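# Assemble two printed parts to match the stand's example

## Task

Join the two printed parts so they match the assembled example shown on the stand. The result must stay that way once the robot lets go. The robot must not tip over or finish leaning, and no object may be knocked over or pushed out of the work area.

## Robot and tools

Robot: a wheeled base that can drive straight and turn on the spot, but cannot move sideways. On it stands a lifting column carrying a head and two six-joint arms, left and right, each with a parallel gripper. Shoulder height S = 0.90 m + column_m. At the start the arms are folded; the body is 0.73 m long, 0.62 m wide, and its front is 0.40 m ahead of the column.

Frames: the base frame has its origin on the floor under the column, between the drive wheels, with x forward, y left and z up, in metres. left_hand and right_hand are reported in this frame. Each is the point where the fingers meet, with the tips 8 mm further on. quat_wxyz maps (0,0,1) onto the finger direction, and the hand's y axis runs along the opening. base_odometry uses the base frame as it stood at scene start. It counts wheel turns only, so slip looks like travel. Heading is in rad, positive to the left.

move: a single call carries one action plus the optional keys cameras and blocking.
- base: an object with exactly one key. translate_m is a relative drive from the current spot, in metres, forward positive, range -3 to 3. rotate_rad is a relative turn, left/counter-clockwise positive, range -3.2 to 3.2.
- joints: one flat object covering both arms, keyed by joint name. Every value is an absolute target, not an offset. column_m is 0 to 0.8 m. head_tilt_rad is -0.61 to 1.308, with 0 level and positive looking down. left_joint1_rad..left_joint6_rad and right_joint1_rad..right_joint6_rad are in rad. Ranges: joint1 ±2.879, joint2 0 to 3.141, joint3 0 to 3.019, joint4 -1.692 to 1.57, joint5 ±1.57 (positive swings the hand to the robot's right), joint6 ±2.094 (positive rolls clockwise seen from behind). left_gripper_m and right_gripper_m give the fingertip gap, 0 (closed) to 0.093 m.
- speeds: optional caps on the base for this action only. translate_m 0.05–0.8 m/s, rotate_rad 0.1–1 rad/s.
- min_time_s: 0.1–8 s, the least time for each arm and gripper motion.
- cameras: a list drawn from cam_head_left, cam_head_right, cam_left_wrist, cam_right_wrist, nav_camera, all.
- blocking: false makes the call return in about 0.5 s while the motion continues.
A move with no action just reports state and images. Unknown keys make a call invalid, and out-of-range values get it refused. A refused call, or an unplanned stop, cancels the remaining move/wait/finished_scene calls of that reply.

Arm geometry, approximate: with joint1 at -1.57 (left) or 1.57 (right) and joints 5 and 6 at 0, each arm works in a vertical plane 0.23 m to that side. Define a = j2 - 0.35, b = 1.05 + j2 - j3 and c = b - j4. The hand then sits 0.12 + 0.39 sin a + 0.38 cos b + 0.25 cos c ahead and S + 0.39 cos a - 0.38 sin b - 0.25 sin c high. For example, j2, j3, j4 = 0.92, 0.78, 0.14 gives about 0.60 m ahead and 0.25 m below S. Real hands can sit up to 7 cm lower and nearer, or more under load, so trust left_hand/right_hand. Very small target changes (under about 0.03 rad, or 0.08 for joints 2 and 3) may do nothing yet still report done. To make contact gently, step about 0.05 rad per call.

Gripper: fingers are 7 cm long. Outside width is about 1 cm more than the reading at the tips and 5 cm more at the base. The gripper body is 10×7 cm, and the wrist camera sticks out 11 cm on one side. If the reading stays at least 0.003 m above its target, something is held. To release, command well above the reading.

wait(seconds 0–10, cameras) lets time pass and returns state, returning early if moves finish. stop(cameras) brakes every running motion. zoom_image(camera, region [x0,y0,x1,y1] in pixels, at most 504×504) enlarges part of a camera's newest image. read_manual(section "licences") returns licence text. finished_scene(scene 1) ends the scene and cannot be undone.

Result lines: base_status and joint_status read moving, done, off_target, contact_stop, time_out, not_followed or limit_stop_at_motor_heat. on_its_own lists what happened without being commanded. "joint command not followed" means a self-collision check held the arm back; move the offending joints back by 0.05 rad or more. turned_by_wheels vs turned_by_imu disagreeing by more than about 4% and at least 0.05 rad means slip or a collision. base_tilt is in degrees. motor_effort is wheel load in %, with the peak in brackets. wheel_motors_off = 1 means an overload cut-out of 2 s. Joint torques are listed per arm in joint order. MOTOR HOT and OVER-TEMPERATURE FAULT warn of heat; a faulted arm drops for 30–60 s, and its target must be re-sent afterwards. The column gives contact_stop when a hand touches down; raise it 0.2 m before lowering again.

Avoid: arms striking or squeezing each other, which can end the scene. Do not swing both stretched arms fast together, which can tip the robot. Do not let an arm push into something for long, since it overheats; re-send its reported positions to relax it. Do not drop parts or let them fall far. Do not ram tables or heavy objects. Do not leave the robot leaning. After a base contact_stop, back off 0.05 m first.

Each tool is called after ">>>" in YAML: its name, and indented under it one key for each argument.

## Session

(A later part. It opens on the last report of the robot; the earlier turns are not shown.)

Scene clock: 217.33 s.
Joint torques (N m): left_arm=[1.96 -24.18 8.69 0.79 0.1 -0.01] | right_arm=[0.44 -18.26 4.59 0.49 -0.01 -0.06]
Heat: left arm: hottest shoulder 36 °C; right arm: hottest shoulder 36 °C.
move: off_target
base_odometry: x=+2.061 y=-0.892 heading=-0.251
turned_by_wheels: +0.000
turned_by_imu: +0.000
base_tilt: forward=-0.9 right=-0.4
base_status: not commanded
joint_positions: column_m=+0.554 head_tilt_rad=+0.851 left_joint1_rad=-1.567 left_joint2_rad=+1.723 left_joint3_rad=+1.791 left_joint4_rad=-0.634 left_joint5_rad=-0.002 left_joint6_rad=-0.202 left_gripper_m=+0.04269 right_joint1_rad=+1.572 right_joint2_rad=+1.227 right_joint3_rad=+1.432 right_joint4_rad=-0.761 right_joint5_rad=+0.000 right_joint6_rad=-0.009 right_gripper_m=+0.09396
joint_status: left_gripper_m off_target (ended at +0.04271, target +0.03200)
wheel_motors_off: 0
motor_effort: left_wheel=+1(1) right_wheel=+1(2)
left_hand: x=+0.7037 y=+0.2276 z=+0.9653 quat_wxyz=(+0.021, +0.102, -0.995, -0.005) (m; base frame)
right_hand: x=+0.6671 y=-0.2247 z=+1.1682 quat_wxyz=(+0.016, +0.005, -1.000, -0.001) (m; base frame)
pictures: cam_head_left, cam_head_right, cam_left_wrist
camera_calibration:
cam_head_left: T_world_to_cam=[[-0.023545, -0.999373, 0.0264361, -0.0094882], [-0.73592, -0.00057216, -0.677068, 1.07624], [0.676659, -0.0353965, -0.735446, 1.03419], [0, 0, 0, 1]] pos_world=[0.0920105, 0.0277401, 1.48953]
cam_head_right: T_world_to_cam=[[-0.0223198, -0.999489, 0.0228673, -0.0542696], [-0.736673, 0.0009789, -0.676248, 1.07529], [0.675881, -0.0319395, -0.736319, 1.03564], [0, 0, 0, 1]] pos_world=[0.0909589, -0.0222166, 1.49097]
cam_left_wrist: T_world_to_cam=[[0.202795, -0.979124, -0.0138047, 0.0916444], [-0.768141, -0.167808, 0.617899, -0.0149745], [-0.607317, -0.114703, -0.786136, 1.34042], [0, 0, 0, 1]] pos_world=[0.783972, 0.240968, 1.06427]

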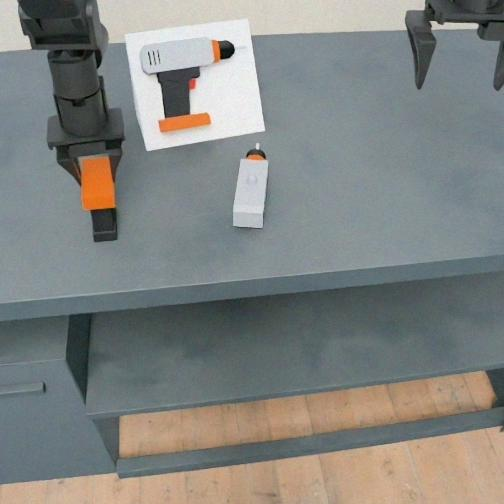

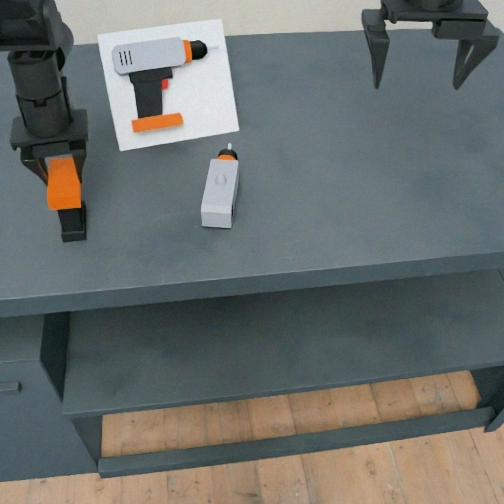

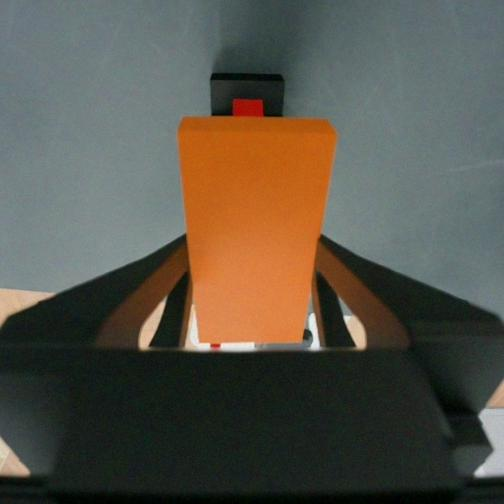

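>>> move:
  joints: {"column_m": 0.674, "head_tilt_rad": 0.92, "left_gripper_m": 0.028}
  cameras: ["cam_head_left", "cam_head_right", "cam_left_wrist"]

>>> zoom_image:
  camera: "cam_head_left"
  region: [30, 70, 280, 320]

Scene clock: 223.83 s.
Joint torques (N m): left_arm=[1.44 -25.88 8.58 0.8 0.1 -0.01] | right_arm=[0.97 -17.61 4.4 0.64 -0.05 -0.07]
Heat: left arm: hottest shoulder 36 °C; right arm: hottest shoulder 37 °C.
move: off_target
base_odometry: x=+2.061 y=-0.892 heading=-0.251
turned_by_wheels: +0.000
turned_by_imu: +0.000
base_tilt: forward=-0.9 right=-0.4
base_status: not commanded
joint_positions: column_m=+0.674 head_tilt_rad=+0.921 left_joint1_rad=-1.567 left_joint2_rad=+1.741 left_joint3_rad=+1.791 left_joint4_rad=-0.633 left_joint5_rad=-0.001 left_joint6_rad=-0.202 left_gripper_m=+0.04269 right_joint1_rad=+1.572 right_joint2_rad=+1.224 right_joint3_rad=+1.432 right_joint4_rad=-0.761 right_joint5_rad=+0.000 right_joint6_rad=-0.009 right_gripper_m=+0.09396
joint_status: left_gripper_m off_target (ended at +0.04268, target +0.02800); the others done
wheel_motors_off: 0
motor_effort: left_wheel=+2(2) right_wheel=+2(3)
left_hand: x=+0.6954 y=+0.2272 z=+1.0751 quat_wxyz=(+0.029, +0.101, -0.994, -0.005) (m; base frame)
right_hand: x=+0.6681 y=-0.2247 z=+1.2900 quat_wxyz=(+0.014, +0.005, -1.000, -0.001) (m; base frame)
pictures: cam_head_left, cam_head_right, cam_left_wrist
camera_calibration:
cam_head_left: T_world_to_cam=[[-0.0216565, -0.999373, 0.0280044, -0.0153552], [-0.781087, -0.000571299, -0.624422, 1.07232], [0.624047, -0.0353967, -0.780585, 1.19992], [0, 0, 0, 1]] pos_world=[0.0884332, 0.0277401, 1.60665]
cam_head_right: T_world_to_cam=[[-0.0206817, -0.999489, 0.0243592, -0.0595674], [-0.781781, 0.000979762, -0.623553, 1.07116], [0.623211, -0.0319397, -0.781402, 1.20132], [0, 0, 0, 1]] pos_world=[0.0875055, -0.0222166, 1.60809]
cam_left_wrist: T_world_to_cam=[[0.202405, -0.979166, -0.0162982, 0.0974585], [-0.758193, -0.167217, 0.630224, -0.109573], [-0.619819, -0.115203, -0.776243, 1.41979], [0, 0, 0, 1]] pos_world=[0.777211, 0.24067, 1.17275]

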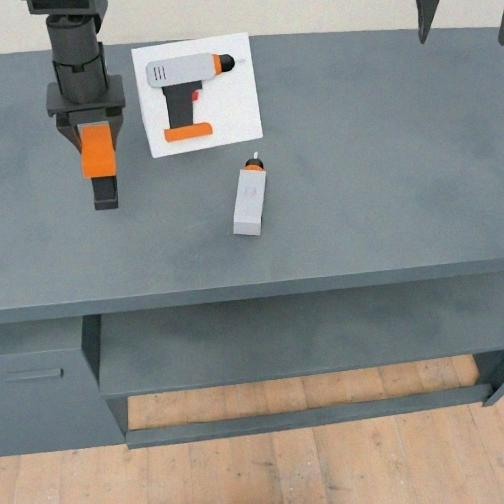

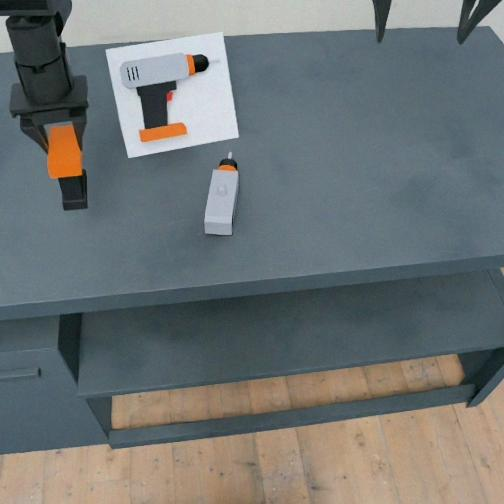

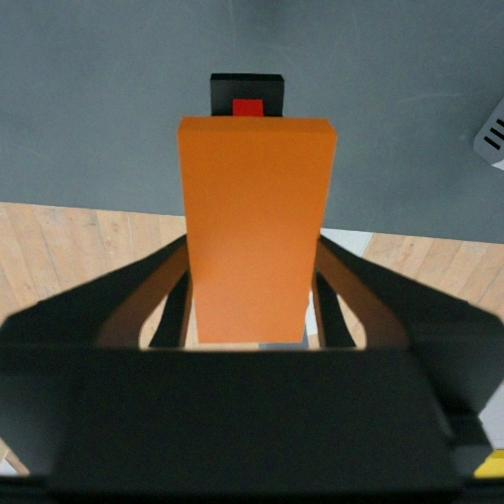

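Scaled by 2.016 from the camera's 504x504 image, which has a finer 720x720 frame.

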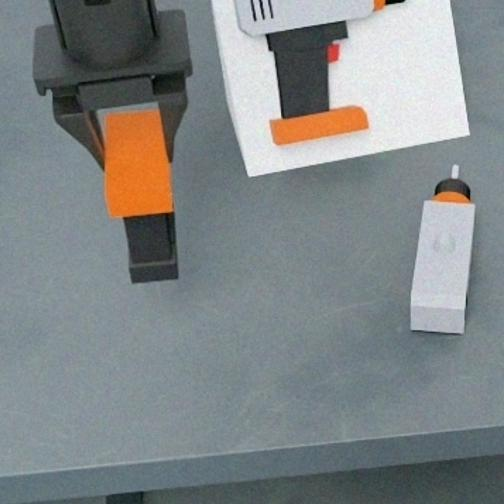

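>>> move:
  joints: {"left_joint2_rad": 1.785, "left_joint3_rad": 1.960, "left_joint4_rad": -0.679}
  min_time_s: 2

>>> move:
  base: {"rotate_rad": -0.309}
  speeds: {"rotate_rad": 0.2}
  cameras: ["all"]

>>> zoom_image:
  camera: "cam_head_left"
  region: [30, 90, 230, 290]

>>> zoom_image:
  camera: "cam_head_right"
  region: [0, 90, 200, 290]

>>> zoom_image:
  camera: "cam_left_wrist"
  region: [100, 0, 400, 300]

Scene clock: 291.93 s.
Joint torques (N m): left_arm=[1.14 -26.34 9.83 0.16 0.11 -0.03] | right_arm=[0.5 -17.67 4.42 0.64 0 -0.06]
Heat: left arm: hottest shoulder 37 °C; right arm: hottest shoulder 35 °C.
move: done
base_odometry: x=+2.061 y=-0.892 heading=-0.251
turned_by_wheels: +0.000
turned_by_imu: +0.000
base_tilt: forward=-0.9 right=-0.4
base_status: not commanded
joint_positions: column_m=+0.674 head_tilt_rad=+0.921 left_joint1_rad=-1.567 left_joint2_rad=+1.786 left_joint3_rad=+1.910 left_joint4_rad=-0.671 left_joint5_rad=-0.001 left_joint6_rad=-0.202 left_gripper_m=+0.04269 right_joint1_rad=+1.572 right_joint2_rad=+1.224 right_joint3_rad=+1.432 right_joint4_rad=-0.761 right_joint5_rad=+0.000 right_joint6_rad=-0.009 right_gripper_m=+0.09396
joint_status: all done
wheel_motors_off: 0
motor_effort: left_wheel=+2(2) right_wheel=+2(3)
left_hand: x=+0.7297 y=+0.2273 z=+1.0735 quat_wxyz=(+0.012, +0.102, -0.995, -0.003) (m; base frame)
right_hand: x=+0.6681 y=-0.2247 z=+1.2900 quat_wxyz=(+0.014, +0.005, -1.000, -0.001) (m; base frame)
pictures: none

Scene clock: 294.27 s.
Joint torques (N m): left_arm=[1.79 -26.23 9.61 0.09 0.06 -0.01] | right_arm=[0.44 -18.2 4.49 0.73 -0.03 -0.03]
Heat: left arm: hottest shoulder 37 °C; right arm: hottest shoulder 35 °C.
move: done
base_odometry: x=+2.061 y=-0.892 heading=-0.560
turned_by_wheels: -0.308
turned_by_imu: -0.308
base_tilt: forward=-1.0 right=-0.4
base_status: done
joint_positions: column_m=+0.674 head_tilt_rad=+0.921 left_joint1_rad=-1.576 left_joint2_rad=+1.789 left_joint3_rad=+1.913 left_joint4_rad=-0.671 left_joint5_rad=+0.000 left_joint6_rad=-0.202 left_gripper_m=+0.04268 right_joint1_rad=+1.569 right_joint2_rad=+1.224 right_joint3_rad=+1.432 right_joint4_rad=-0.761 right_joint5_rad=+0.001 right_joint6_rad=-0.009 right_gripper_m=+0.09396
joint_status: not commanded
wheel_motors_off: 0
motor_effort: left_wheel=+4(24) right_wheel=-5(51)
left_hand: x=+0.7301 y=+0.2208 z=+1.0728 quat_wxyz=(+0.012, +0.099, -0.995, +0.001) (m; base frame)
right_hand: x=+0.6681 y=-0.2266 z=+1.2900 quat_wxyz=(+0.014, +0.004, -1.000, +0.001) (m; base frame)
pictures: cam_head_left, cam_head_right, cam_left_wrist, cam_right_wrist, nav_camera
camera_calibration:
cam_head_left: T_world_to_cam=[[-0.0216565, -0.999373, 0.0280044, -0.0153552], [-0.781087, -0.000571299, -0.624422, 1.07232], [0.624047, -0.0353967, -0.780585, 1.19992], [0, 0, 0, 1]] pos_world=[0.0884332, 0.0277401, 1.60665]
cam_head_right: T_world_to_cam=[[-0.0206817, -0.999489, 0.0243592, -0.0595674], [-0.781781, 0.000979762, -0.623553, 1.07116], [0.623211, -0.0319397, -0.781402, 1.20132], [0, 0, 0, 1]] pos_world=[0.0875055, -0.0222166, 1.60809]
cam_left_wrist: T_world_to_cam=[[0.198687, -0.980062, -0.00134651, 0.0709429], [-0.780752, -0.159111, 0.604244, -0.0403142], [-0.592411, -0.119004, -0.796798, 1.44172], [0, 0, 0, 1]] pos_world=[0.808517, 0.234684, 1.17321]
cam_right_wrist: T_world_to_cam=[[-0.00500262, -0.999968, -0.0063156, -0.214146], [-0.80437, 0.000271686, 0.594129, -0.224548], [-0.594108, 0.00805228, -0.804345, 1.56312], [0, 0, 0, 1]] pos_world=[0.746973, -0.226665, 1.38935]

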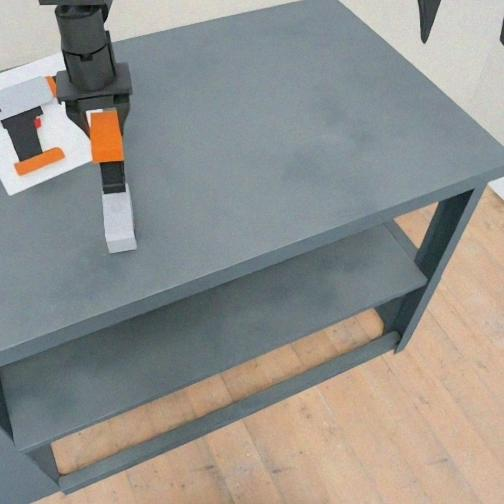

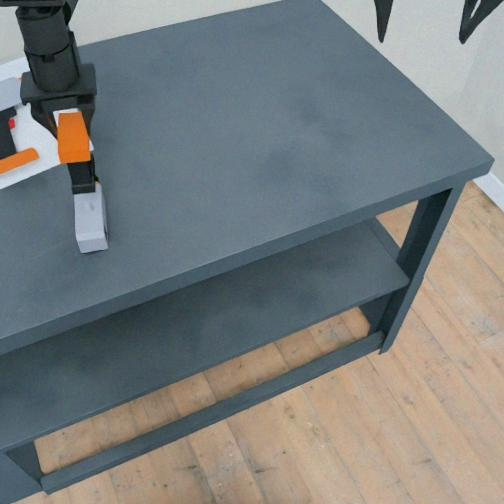

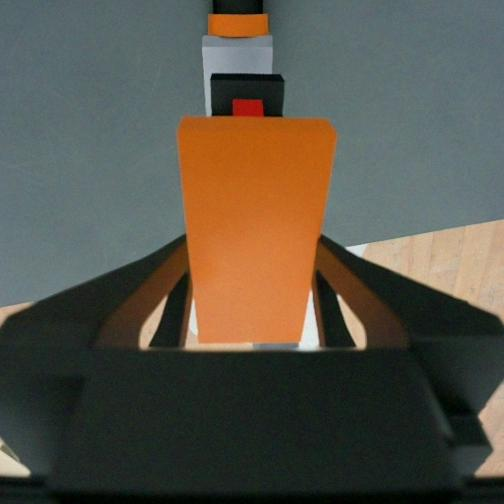

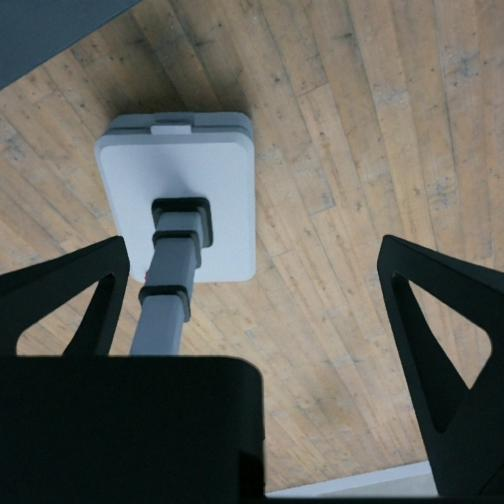

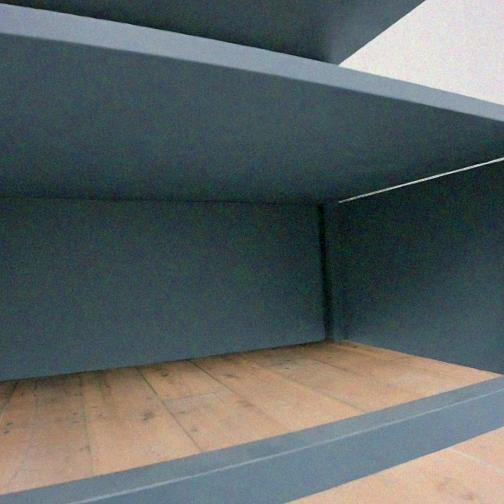

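Scaled by 2.520 from the camera's 504x504 image, which has a finer 720x720 frame.

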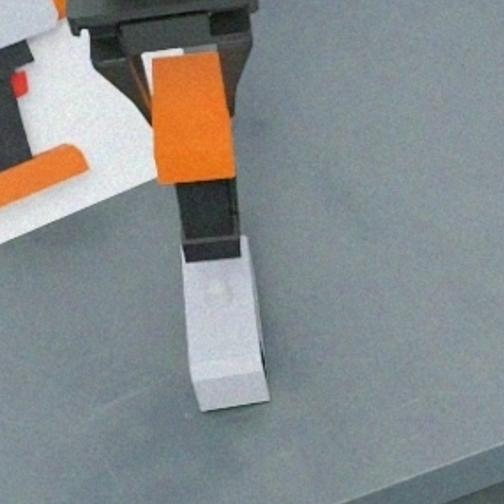

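Scaled by 2.520 from the camera's 504x504 image, which has a finer 720x720 frame.

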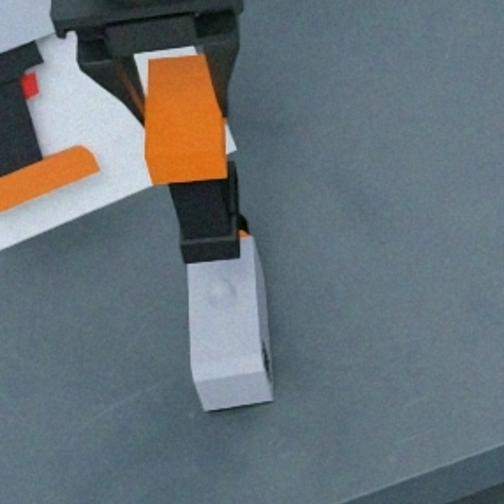

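Scaled by 1.680 from the camera's 504x504 image, which has a finer 720x720 frame.

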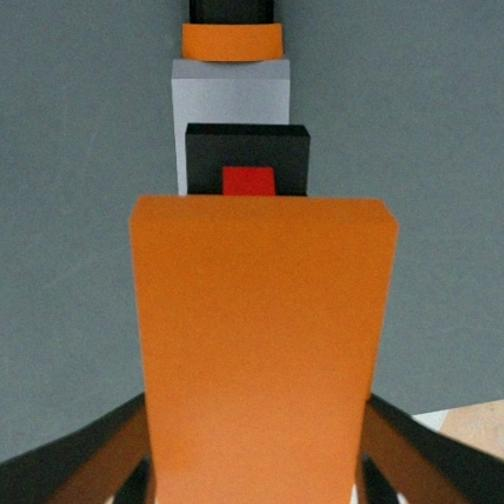

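>>> move:
  base: {"rotate_rad": 0.01}

>>> move:
  base: {"translate_m": -0.016}
  speeds: {"translate_m": 0.05}

>>> move:
  joints: {"column_m": 0.639}
  cameras: ["cam_head_left", "cam_head_right", "cam_left_wrist"]

>>> zoom_image:
  camera: "cam_head_left"
  region: [60, 120, 180, 240]

>>> zoom_image:
  camera: "cam_head_right"
  region: [30, 120, 150, 240]

>>> zoom_image:
  camera: "cam_left_wrist"
  region: [180, 0, 310, 130]

Scene clock: 359.73 s.
Joint torques (N m): left_arm=[1.9 -25.99 9.54 0.2 0.07 0] | right_arm=[0.38 -17.55 4.52 0.59 -0.02 -0.07]
Heat: left arm: hottest shoulder 40 °C; right arm: hottest shoulder 36 °C.
move: done
base_odometry: x=+2.061 y=-0.892 heading=-0.549
turned_by_wheels: +0.010
turned_by_imu: +0.010
base_tilt: forward=-1.0 right=-0.5
base_status: done
joint_positions: column_m=+0.674 head_tilt_rad=+0.921 left_joint1_rad=-1.568 left_joint2_rad=+1.790 left_joint3_rad=+1.913 left_joint4_rad=-0.672 left_joint5_rad=+0.000 left_joint6_rad=-0.202 left_gripper_m=+0.04268 right_joint1_rad=+1.572 right_joint2_rad=+1.224 right_joint3_rad=+1.432 right_joint4_rad=-0.761 right_joint5_rad=+0.000 right_joint6_rad=-0.008 right_gripper_m=+0.09396
joint_status: not commanded
wheel_motors_off: 0
motor_effort: left_wheel=+1(15) right_wheel=+1(16)
left_hand: x=+0.7294 y=+0.2266 z=+1.0721 quat_wxyz=(+0.012, +0.102, -0.995, -0.003) (m; base frame)
right_hand: x=+0.6681 y=-0.2251 z=+1.2900 quat_wxyz=(+0.014, +0.004, -1.000, +0.000) (m; base frame)
pictures: none

Scene clock: 360.83 s.
Joint torques (N m): left_arm=[1.32 -25.76 9.2 0.09 0.04 0] | right_arm=[0.09 -17.61 4.67 0.49 0.02 -0.08]
Heat: left arm: hottest shoulder 40 °C; right arm: hottest shoulder 36 °C.
move: done
base_odometry: x=+2.047 y=-0.884 heading=-0.550
turned_by_wheels: +0.000
turned_by_imu: +0.000
base_tilt: forward=-1.0 right=-0.4
base_status: done
joint_positions: column_m=+0.674 head_tilt_rad=+0.921 left_joint1_rad=-1.568 left_joint2_rad=+1.791 left_joint3_rad=+1.917 left_joint4_rad=-0.673 left_joint5_rad=+0.000 left_joint6_rad=-0.202 left_gripper_m=+0.04268 right_joint1_rad=+1.572 right_joint2_rad=+1.222 right_joint3_rad=+1.430 right_joint4_rad=-0.759 right_joint5_rad=+0.000 right_joint6_rad=-0.008 right_gripper_m=+0.09396
joint_status: not commanded
wheel_motors_off: 0
motor_effort: left_wheel=-2(37) right_wheel=-4(52)
left_hand: x=+0.7308 y=+0.2266 z=+1.0725 quat_wxyz=(+0.012, +0.102, -0.995, -0.002) (m; base frame)
right_hand: x=+0.6677 y=-0.2251 z=+1.2902 quat_wxyz=(+0.014, +0.004, -1.000, +0.000) (m; base frame)
pictures: none

Scene clock: 361.87 s.
Joint torques (N m): left_arm=[1.61 -26.4 9.24 0.13 0.04 0] | right_arm=[-0.03 -17.32 4.77 0.43 -0.05 -0.03]
Heat: left arm: hottest shoulder 40 °C; right arm: hottest shoulder 36 °C.
move: done
base_odometry: x=+2.047 y=-0.884 heading=-0.550
turned_by_wheels: +0.000
turned_by_imu: +0.000
base_tilt: forward=-0.9 right=-0.3
base_status: not commanded
joint_positions: column_m=+0.639 head_tilt_rad=+0.921 left_joint1_rad=-1.568 left_joint2_rad=+1.793 left_joint3_rad=+1.917 left_joint4_rad=-0.673 left_joint5_rad=+0.000 left_joint6_rad=-0.202 left_gripper_m=+0.04268 right_joint1_rad=+1.572 right_joint2_rad=+1.221 right_joint3_rad=+1.430 right_joint4_rad=-0.759 right_joint5_rad=+0.000 right_joint6_rad=-0.008 right_gripper_m=+0.09396
joint_status: all done
wheel_motors_off: 0
motor_effort: left_wheel=-2(3) right_wheel=-4(4)
left_hand: x=+0.7299 y=+0.2266 z=+1.0364 quat_wxyz=(+0.012, +0.102, -0.995, -0.003) (m; base frame)
right_hand: x=+0.6679 y=-0.2251 z=+1.2558 quat_wxyz=(+0.013, +0.004, -1.000, +0.000) (m; base frame)
pictures: cam_head_left, cam_head_right, cam_left_wrist
camera_calibration:
cam_head_left: T_world_to_cam=[[-0.0216395, -0.999373, 0.028015, -0.014399], [-0.781437, -0.00057135, -0.623983, 1.04993], [0.623608, -0.0353947, -0.780935, 1.17335], [0, 0, 0, 1]] pos_world=[0.0884326, 0.0277401, 1.57185]
cam_head_right: T_world_to_cam=[[-0.0206667, -0.999489, 0.0243693, -0.058739], [-0.782131, 0.000979708, -0.623113, 1.04872], [0.622771, -0.0319377, -0.781752, 1.17478], [0, 0, 0, 1]] pos_world=[0.0874051, -0.0222166, 1.57329]
cam_left_wrist: T_world_to_cam=[[0.20272, -0.979203, -0.00817453, 0.080586], [-0.778936, -0.166307, 0.604649, -0.0176487], [-0.593434, -0.116207, -0.79645, 1.41298], [0, 0, 0, 1]] pos_world=[0.808428, 0.240173, 1.1367]

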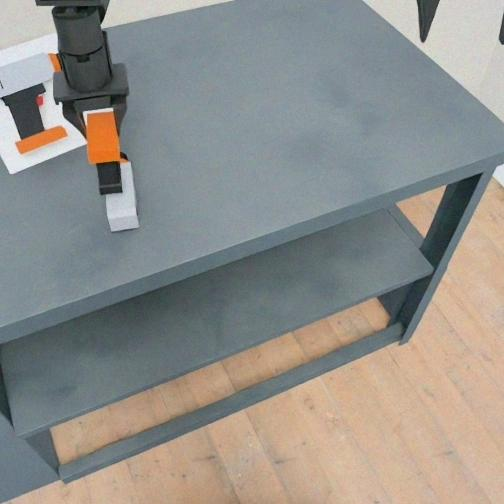

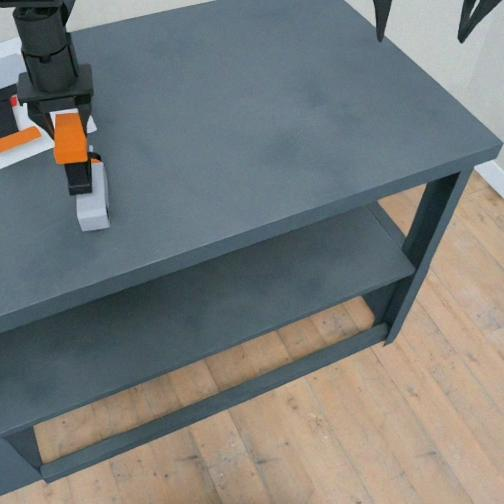

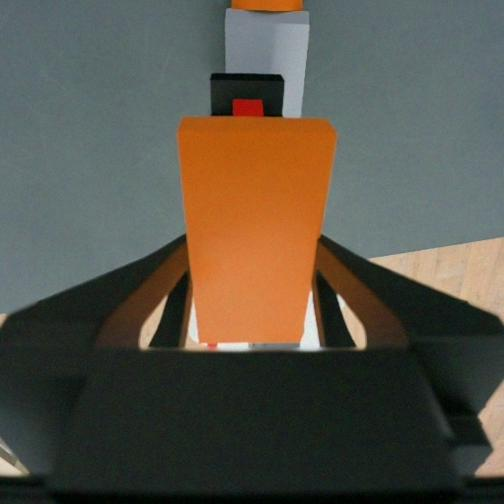

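Scaled by 4.200 from the camera's 504x504 image, which has a finer 720x720 frame.

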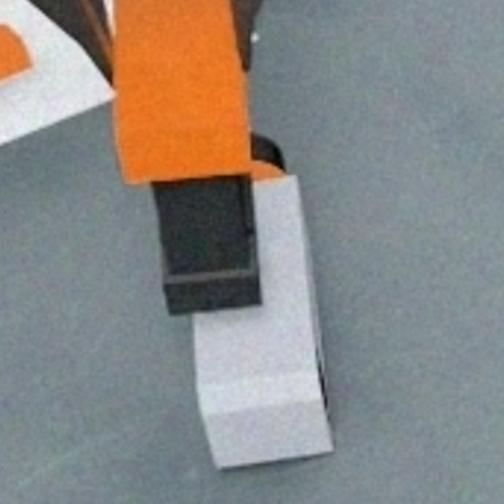

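Scaled by 4.200 from the camera's 504x504 image, which has a finer 720x720 frame.

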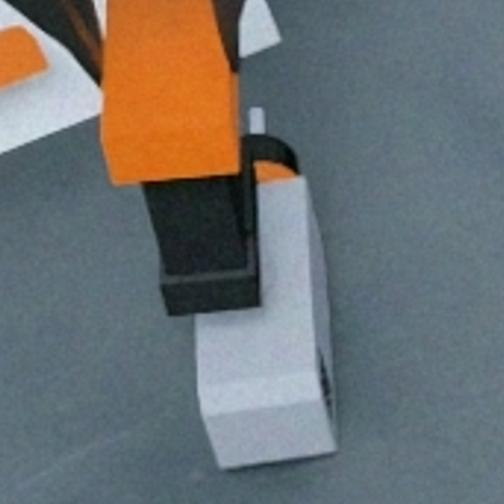

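Scaled by 3.877 from the camera's 504x504 image, which has a finer 720x720 frame.

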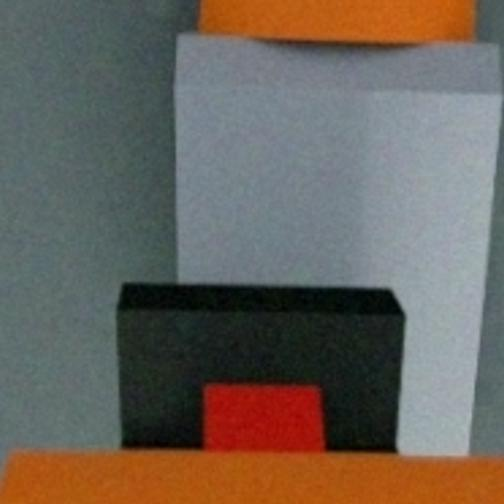

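>>> move:
  base: {"rotate_rad": -0.013}
  speeds: {"rotate_rad": 0.1}
  joints: {"left_joint6_rad": -0.25}

>>> wait:
  seconds: 0.5
  cameras: ["cam_head_left", "cam_head_right", "cam_left_wrist"]

>>> zoom_image:
  camera: "cam_head_left"
  region: [60, 120, 180, 240]

>>> zoom_image:
  camera: "cam_left_wrist"
  region: [180, 0, 310, 130]

Scene clock: 392.27 s.
Joint torques (N m): left_arm=[1.85 -26.7 9.11 0.29 0.04 0] | right_arm=[0.79 -17.73 4.92 0.59 -0.03 -0.05]
Heat: left arm: hottest shoulder 40 °C; right arm: hottest shoulder 36 °C.
move: done
base_odometry: x=+2.047 y=-0.884 heading=-0.562
turned_by_wheels: -0.012
turned_by_imu: -0.012
base_tilt: forward=-0.9 right=-0.4
base_status: done
joint_positions: column_m=+0.639 head_tilt_rad=+0.921 left_joint1_rad=-1.572 left_joint2_rad=+1.793 left_joint3_rad=+1.917 left_joint4_rad=-0.673 left_joint5_rad=+0.000 left_joint6_rad=-0.242 left_gripper_m=+0.04268 right_joint1_rad=+1.569 right_joint2_rad=+1.221 right_joint3_rad=+1.430 right_joint4_rad=-0.759 right_joint5_rad=+0.001 right_joint6_rad=-0.008 right_gripper_m=+0.09396
joint_status: all done
wheel_motors_off: 0
motor_effort: left_wheel=+2(34) right_wheel=+0(20)
left_hand: x=+0.7297 y=+0.2234 z=+1.0361 quat_wxyz=(+0.013, +0.120, -0.993, -0.001) (m; base frame)
right_hand: x=+0.6679 y=-0.2268 z=+1.2558 quat_wxyz=(+0.013, +0.004, -1.000, +0.001) (m; base frame)
pictures: none

Scene clock: 392.77 s.
Joint torques (N m): left_arm=[1.67 -26.99 9.2 0.17 0.06 0.01] | right_arm=[1.2 -17.61 4.72 0.64 -0.02 -0.07]
Heat: left arm: hottest shoulder 40 °C; right arm: hottest shoulder 36 °C.
base_odometry: x=+2.047 y=-0.884 heading=-0.562
turned_by_wheels: +0.000
turned_by_imu: +0.000
base_tilt: forward=-0.9 right=-0.4
base_status: done
joint_positions: column_m=+0.639 head_tilt_rad=+0.921 left_joint1_rad=-1.572 left_joint2_rad=+1.793 left_joint3_rad=+1.917 left_joint4_rad=-0.673 left_joint5_rad=+0.000 left_joint6_rad=-0.242 left_gripper_m=+0.04268 right_joint1_rad=+1.569 right_joint2_rad=+1.221 right_joint3_rad=+1.430 right_joint4_rad=-0.759 right_joint5_rad=+0.001 right_joint6_rad=-0.008 right_gripper_m=+0.09396
joint_status: all done
wheel_motors_off: 0
motor_effort: left_wheel=+3(34) right_wheel=-1(20)
left_hand: x=+0.7297 y=+0.2234 z=+1.0361 quat_wxyz=(+0.013, +0.120, -0.993, -0.001) (m; base frame)
right_hand: x=+0.6679 y=-0.2268 z=+1.2558 quat_wxyz=(+0.013, +0.004, -1.000, +0.001) (m; base frame)
wait: 0.50 s; at rest by 0.27 s
pictures: cam_head_left, cam_head_right, cam_left_wrist
camera_calibration:
cam_head_left: T_world_to_cam=[[-0.0216395, -0.999373, 0.028015, -0.014399], [-0.781437, -0.00057135, -0.623983, 1.04993], [0.623608, -0.0353947, -0.780935, 1.17335], [0, 0, 0, 1]] pos_world=[0.0884326, 0.0277401, 1.57185]
cam_head_right: T_world_to_cam=[[-0.0206667, -0.999489, 0.0243693, -0.058739], [-0.782131, 0.000979708, -0.623113, 1.04872], [0.622771, -0.0319377, -0.781752, 1.17478], [0, 0, 0, 1]] pos_world=[0.0874051, -0.0222166, 1.57329]
cam_left_wrist: T_world_to_cam=[[0.239391, -0.970906, -0.00574092, 0.0463199], [-0.771967, -0.193919, 0.605361, -0.0178611], [-0.588862, -0.140486, -0.79593, 1.41385], [0, 0, 0, 1]] pos_world=[0.807685, 0.240135, 1.1364]

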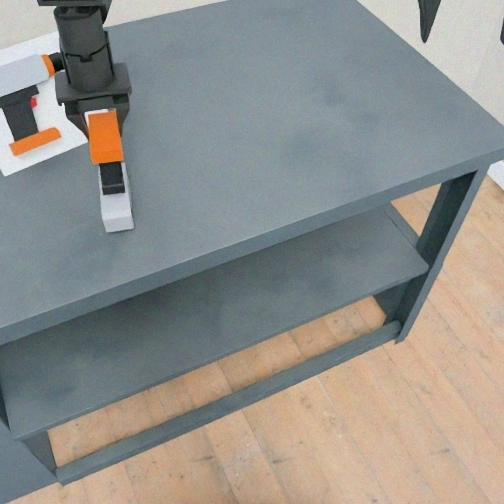

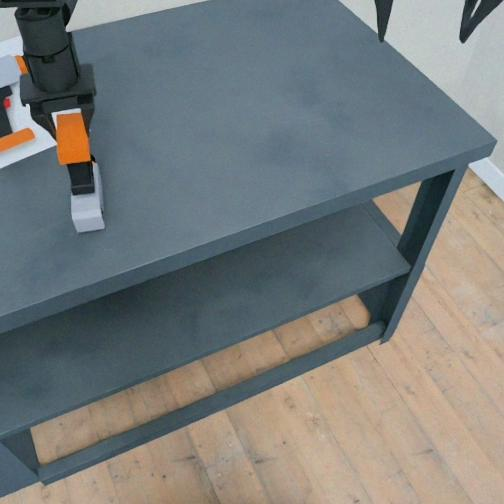

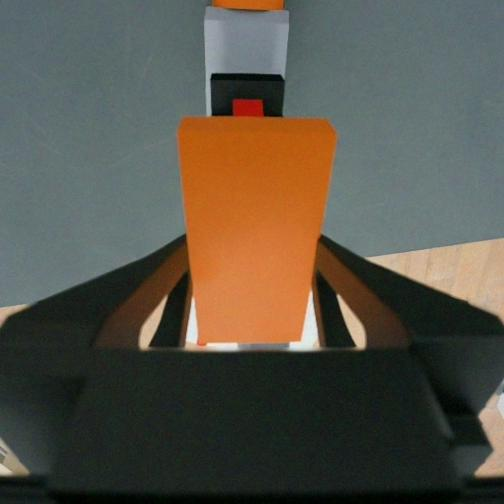

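Scaled by 4.200 from the camera's 504x504 image, which has a finer 720x720 frame.

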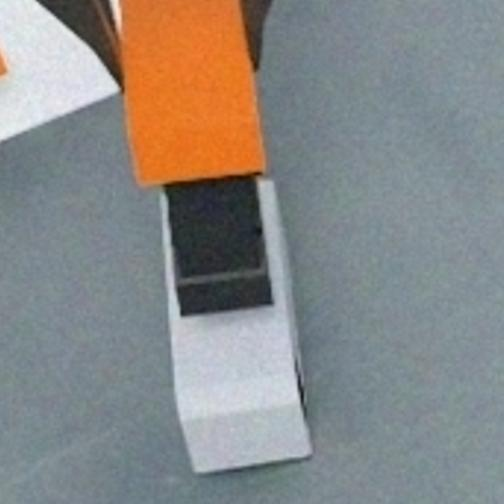

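Scaled by 3.877 from the camera's 504x504 image, which has a finer 720x720 frame.

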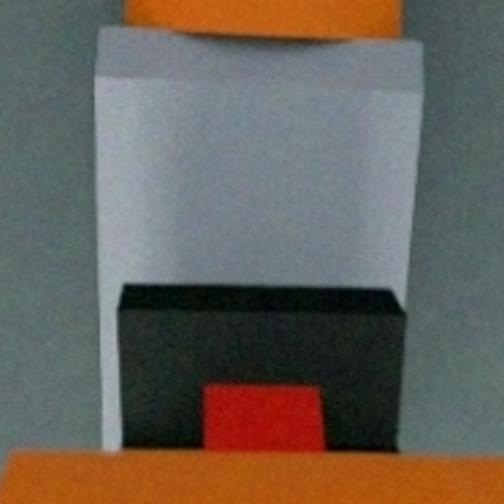

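>>> move:
  joints: {"left_joint6_rad": -0.215}

>>> move:
  joints: {"column_m": 0.624}
  cameras: ["cam_head_left", "cam_left_wrist"]

>>> zoom_image:
  camera: "cam_head_left"
  region: [60, 120, 180, 240]

>>> zoom_image:
  camera: "cam_left_wrist"
  region: [180, 0, 310, 130]

Scene clock: 411.80 s.
Joint torques (N m): left_arm=[1.73 -26.7 9.07 0.25 0.06 0.07] | right_arm=[0.5 -17.85 4.72 0.54 -0.03 -0.09]
Heat: left arm: hottest shoulder 41 °C; right arm: hottest shoulder 37 °C.
move: done
base_odometry: x=+2.047 y=-0.884 heading=-0.562
turned_by_wheels: +0.000
turned_by_imu: +0.000
base_tilt: forward=-0.9 right=-0.4
base_status: not commanded
joint_positions: column_m=+0.639 head_tilt_rad=+0.921 left_joint1_rad=-1.572 left_joint2_rad=+1.793 left_joint3_rad=+1.917 left_joint4_rad=-0.673 left_joint5_rad=+0.000 left_joint6_rad=-0.215 left_gripper_m=+0.04268 right_joint1_rad=+1.569 right_joint2_rad=+1.221 right_joint3_rad=+1.430 right_joint4_rad=-0.759 right_joint5_rad=+0.001 right_joint6_rad=-0.008 right_gripper_m=+0.09396
joint_status: all done
wheel_motors_off: 0
motor_effort: left_wheel=+3(3) right_wheel=-1(2)
left_hand: x=+0.7297 y=+0.2234 z=+1.0361 quat_wxyz=(+0.013, +0.107, -0.994, -0.001) (m; base frame)
right_hand: x=+0.6679 y=-0.2268 z=+1.2558 quat_wxyz=(+0.013, +0.004, -1.000, +0.001) (m; base frame)
pictures: none

Scene clock: 412.57 s.
Joint torques (N m): left_arm=[1.38 -26.87 9.1 0.24 0.02 0.09] | right_arm=[0.97 -17.08 4.7 0.55 -0.03 -0.05]
Heat: left arm: hottest shoulder 41 °C; right arm: hottest shoulder 37 °C.
move: done
base_odometry: x=+2.047 y=-0.884 heading=-0.562
turned_by_wheels: +0.000
turned_by_imu: +0.000
base_tilt: forward=-1.0 right=-0.4
base_status: not commanded
joint_positions: column_m=+0.624 head_tilt_rad=+0.921 left_joint1_rad=-1.572 left_joint2_rad=+1.795 left_joint3_rad=+1.917 left_joint4_rad=-0.673 left_joint5_rad=+0.000 left_joint6_rad=-0.215 left_gripper_m=+0.04268 right_joint1_rad=+1.569 right_joint2_rad=+1.221 right_joint3_rad=+1.430 right_joint4_rad=-0.759 right_joint5_rad=+0.001 right_joint6_rad=-0.008 right_gripper_m=+0.09396
joint_status: all done
wheel_motors_off: 0
motor_effort: left_wheel=+4(5) right_wheel=-3(4)
left_hand: x=+0.7289 y=+0.2234 z=+1.0202 quat_wxyz=(+0.014, +0.107, -0.994, -0.001) (m; base frame)
right_hand: x=+0.6680 y=-0.2268 z=+1.2410 quat_wxyz=(+0.013, +0.004, -1.000, +0.001) (m; base frame)
pictures: cam_head_left, cam_left_wrist
camera_calibration:
cam_head_left: T_world_to_cam=[[-0.0216395, -0.999373, 0.028015, -0.0139788], [-0.781437, -0.00057135, -0.623983, 1.04057], [0.623608, -0.0353947, -0.780935, 1.16163], [0, 0, 0, 1]] pos_world=[0.0884326, 0.0277401, 1.55685]
cam_left_wrist: T_world_to_cam=[[0.21375, -0.976874, -0.0053911, 0.0661369], [-0.775858, -0.173114, 0.606693, -0.0120381], [-0.593596, -0.125498, -0.794918, 1.39982], [0, 0, 0, 1]] pos_world=[0.80745, 0.238198, 1.1204]

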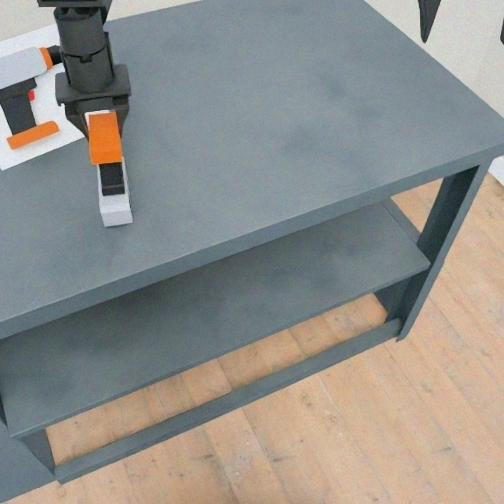

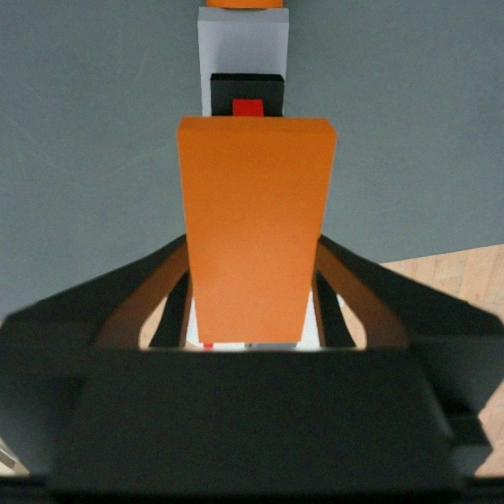

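Scaled by 4.200 from the camera's 504x504 image, which has a finer 720x720 frame.

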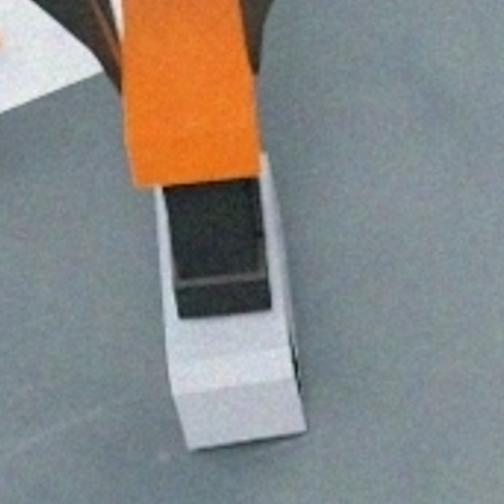

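Scaled by 3.877 from the camera's 504x504 image, which has a finer 720x720 frame.

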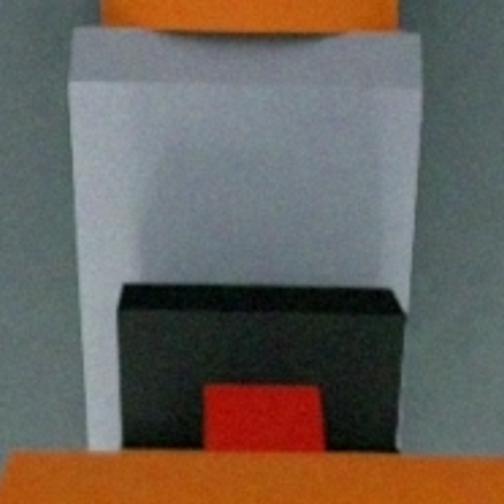

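>>> move:
  joints: {"column_m": 0.614}
  cameras: ["cam_head_left"]

>>> zoom_image:
  camera: "cam_head_left"
  region: [60, 120, 180, 240]

Scene clock: 423.27 s.
Joint torques (N m): left_arm=[1.79 -26.52 8.92 0.44 0.03 0.04] | right_arm=[0.32 -17.38 4.63 0.59 -0.06 -0.05]
Heat: left arm: hottest shoulder 39 °C; right arm: hottest shoulder 36 °C.
move: done
base_odometry: x=+2.047 y=-0.884 heading=-0.562
turned_by_wheels: +0.000
turned_by_imu: +0.000
base_tilt: forward=-0.9 right=-0.4
base_status: not commanded
joint_positions: column_m=+0.614 head_tilt_rad=+0.921 left_joint1_rad=-1.572 left_joint2_rad=+1.792 left_joint3_rad=+1.921 left_joint4_rad=-0.678 left_joint5_rad=+0.001 left_joint6_rad=-0.215 left_gripper_m=+0.04268 right_joint1_rad=+1.569 right_joint2_rad=+1.221 right_joint3_rad=+1.430 right_joint4_rad=-0.759 right_joint5_rad=+0.001 right_joint6_rad=-0.008 right_gripper_m=+0.09396
joint_status: all done
wheel_motors_off: 0
motor_effort: left_wheel=+5(5) right_wheel=-5(5)
left_hand: x=+0.7309 y=+0.2232 z=+1.0126 quat_wxyz=(+0.013, +0.107, -0.994, +0.000) (m; base frame)
right_hand: x=+0.6680 y=-0.2268 z=+1.2310 quat_wxyz=(+0.013, +0.004, -1.000, +0.001) (m; base frame)
pictures: cam_head_left
camera_calibration:
cam_head_left: T_world_to_cam=[[-0.0216395, -0.999373, 0.028015, -0.0136986], [-0.781437, -0.00057135, -0.623983, 1.03433], [0.623608, -0.0353947, -0.780935, 1.15382], [0, 0, 0, 1]] pos_world=[0.0884326, 0.0277401, 1.54685]

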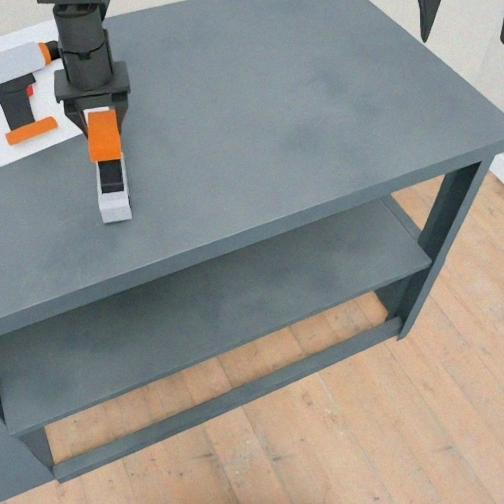

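Scaled by 4.200 from the camera's 504x504 image, which has a finer 720x720 frame.

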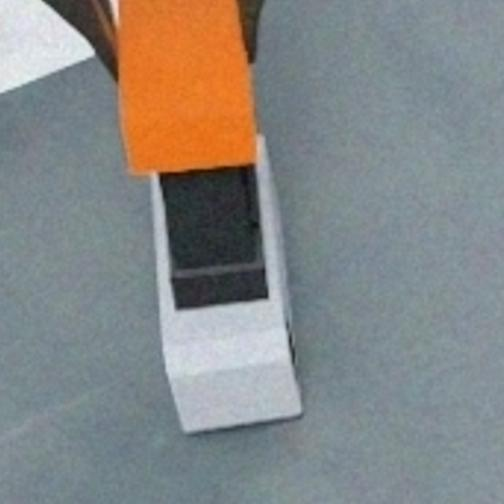

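>>> move:
  cameras: ["cam_head_left", "cam_head_right", "cam_left_wrist"]

>>> zoom_image:
  camera: "cam_head_right"
  region: [60, 150, 130, 220]

>>> zoom_image:
  camera: "cam_head_left"
  region: [85, 160, 145, 220]

>>> zoom_image:
  camera: "cam_left_wrist"
  region: [180, 0, 310, 130]

Scene clock: 437.20 s.
Joint torques (N m): left_arm=[1.85 -25.7 8.95 0.47 -0.01 0.08] | right_arm=[0.5 -17.14 4.71 0.59 -0.03 -0.04]
Heat: left arm: hottest shoulder 39 °C; right arm: hottest shoulder 36 °C.
base_odometry: x=+2.047 y=-0.884 heading=-0.562
turned_by_wheels: +0.000
turned_by_imu: +0.000
base_tilt: forward=-1.0 right=-0.4
base_status: not commanded
joint_positions: column_m=+0.614 head_tilt_rad=+0.921 left_joint1_rad=-1.572 left_joint2_rad=+1.792 left_joint3_rad=+1.921 left_joint4_rad=-0.678 left_joint5_rad=+0.001 left_joint6_rad=-0.215 left_gripper_m=+0.04268 right_joint1_rad=+1.569 right_joint2_rad=+1.221 right_joint3_rad=+1.430 right_joint4_rad=-0.759 right_joint5_rad=+0.001 right_joint6_rad=-0.008 right_gripper_m=+0.09396
joint_status: all done
wheel_motors_off: 0
motor_effort: left_wheel=+5(5) right_wheel=-5(5)
left_hand: x=+0.7309 y=+0.2232 z=+1.0126 quat_wxyz=(+0.013, +0.107, -0.994, +0.000) (m; base frame)
right_hand: x=+0.6680 y=-0.2268 z=+1.2310 quat_wxyz=(+0.013, +0.004, -1.000, +0.001) (m; base frame)
pictures: cam_head_left, cam_head_right, cam_left_wrist
camera_calibration:
cam_head_left: T_world_to_cam=[[-0.0216395, -0.999373, 0.028015, -0.0136986], [-0.781437, -0.00057135, -0.623983, 1.03433], [0.623608, -0.0353947, -0.780935, 1.15382], [0, 0, 0, 1]] pos_world=[0.0884326, 0.0277401, 1.54685]
cam_head_right: T_world_to_cam=[[-0.0206667, -0.999489, 0.0243693, -0.0581298], [-0.782131, 0.000979708, -0.623113, 1.03315], [0.622771, -0.0319377, -0.781752, 1.15524], [0, 0, 0, 1]] pos_world=[0.0874051, -0.0222166, 1.54829]
cam_left_wrist: T_world_to_cam=[[0.213743, -0.976882, -0.0040338, 0.0640932], [-0.776536, -0.172409, 0.606025, -0.00491], [-0.59271, -0.126401, -0.795435, 1.39505], [0, 0, 0, 1]] pos_world=[0.809347, 0.238101, 1.11291]

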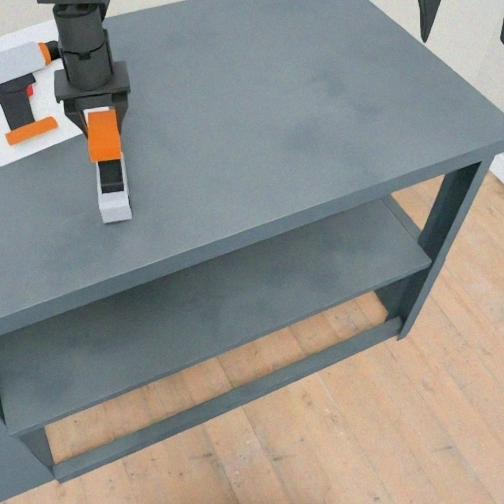

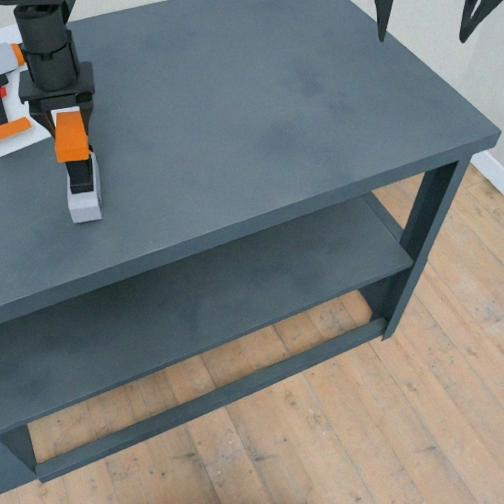

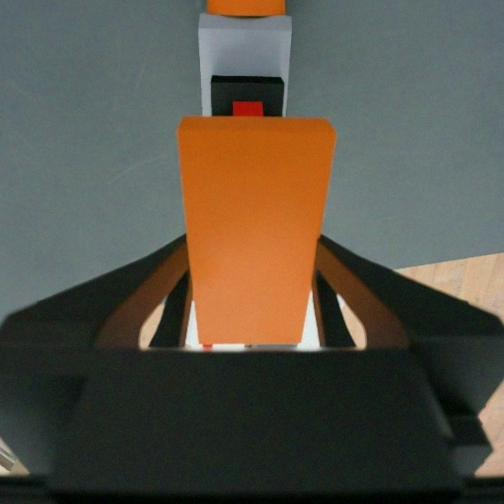

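Scaled by 7.200 from the camera's 504x504 image, which has a finer 720x720 frame.

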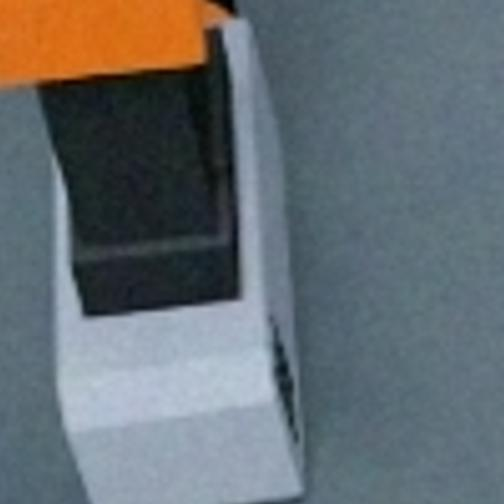

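Scaled by 8.400 from the camera's 504x504 image, which has a finer 720x720 frame.

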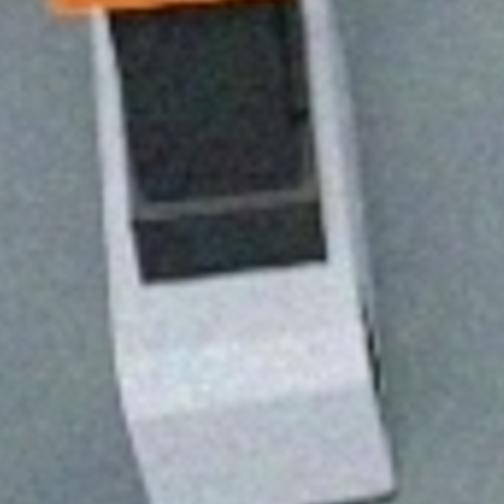

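Scaled by 3.877 from the camera's 504x504 image, which has a finer 720x720 frame.

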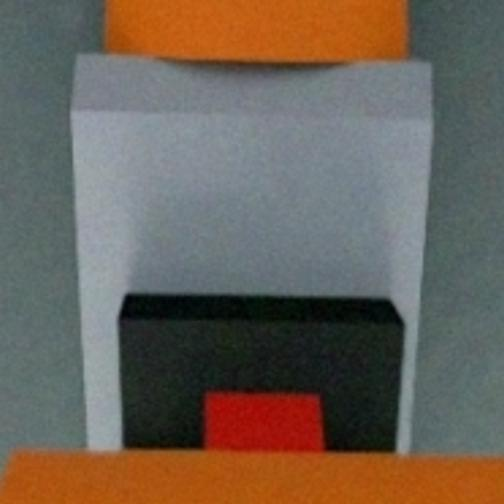

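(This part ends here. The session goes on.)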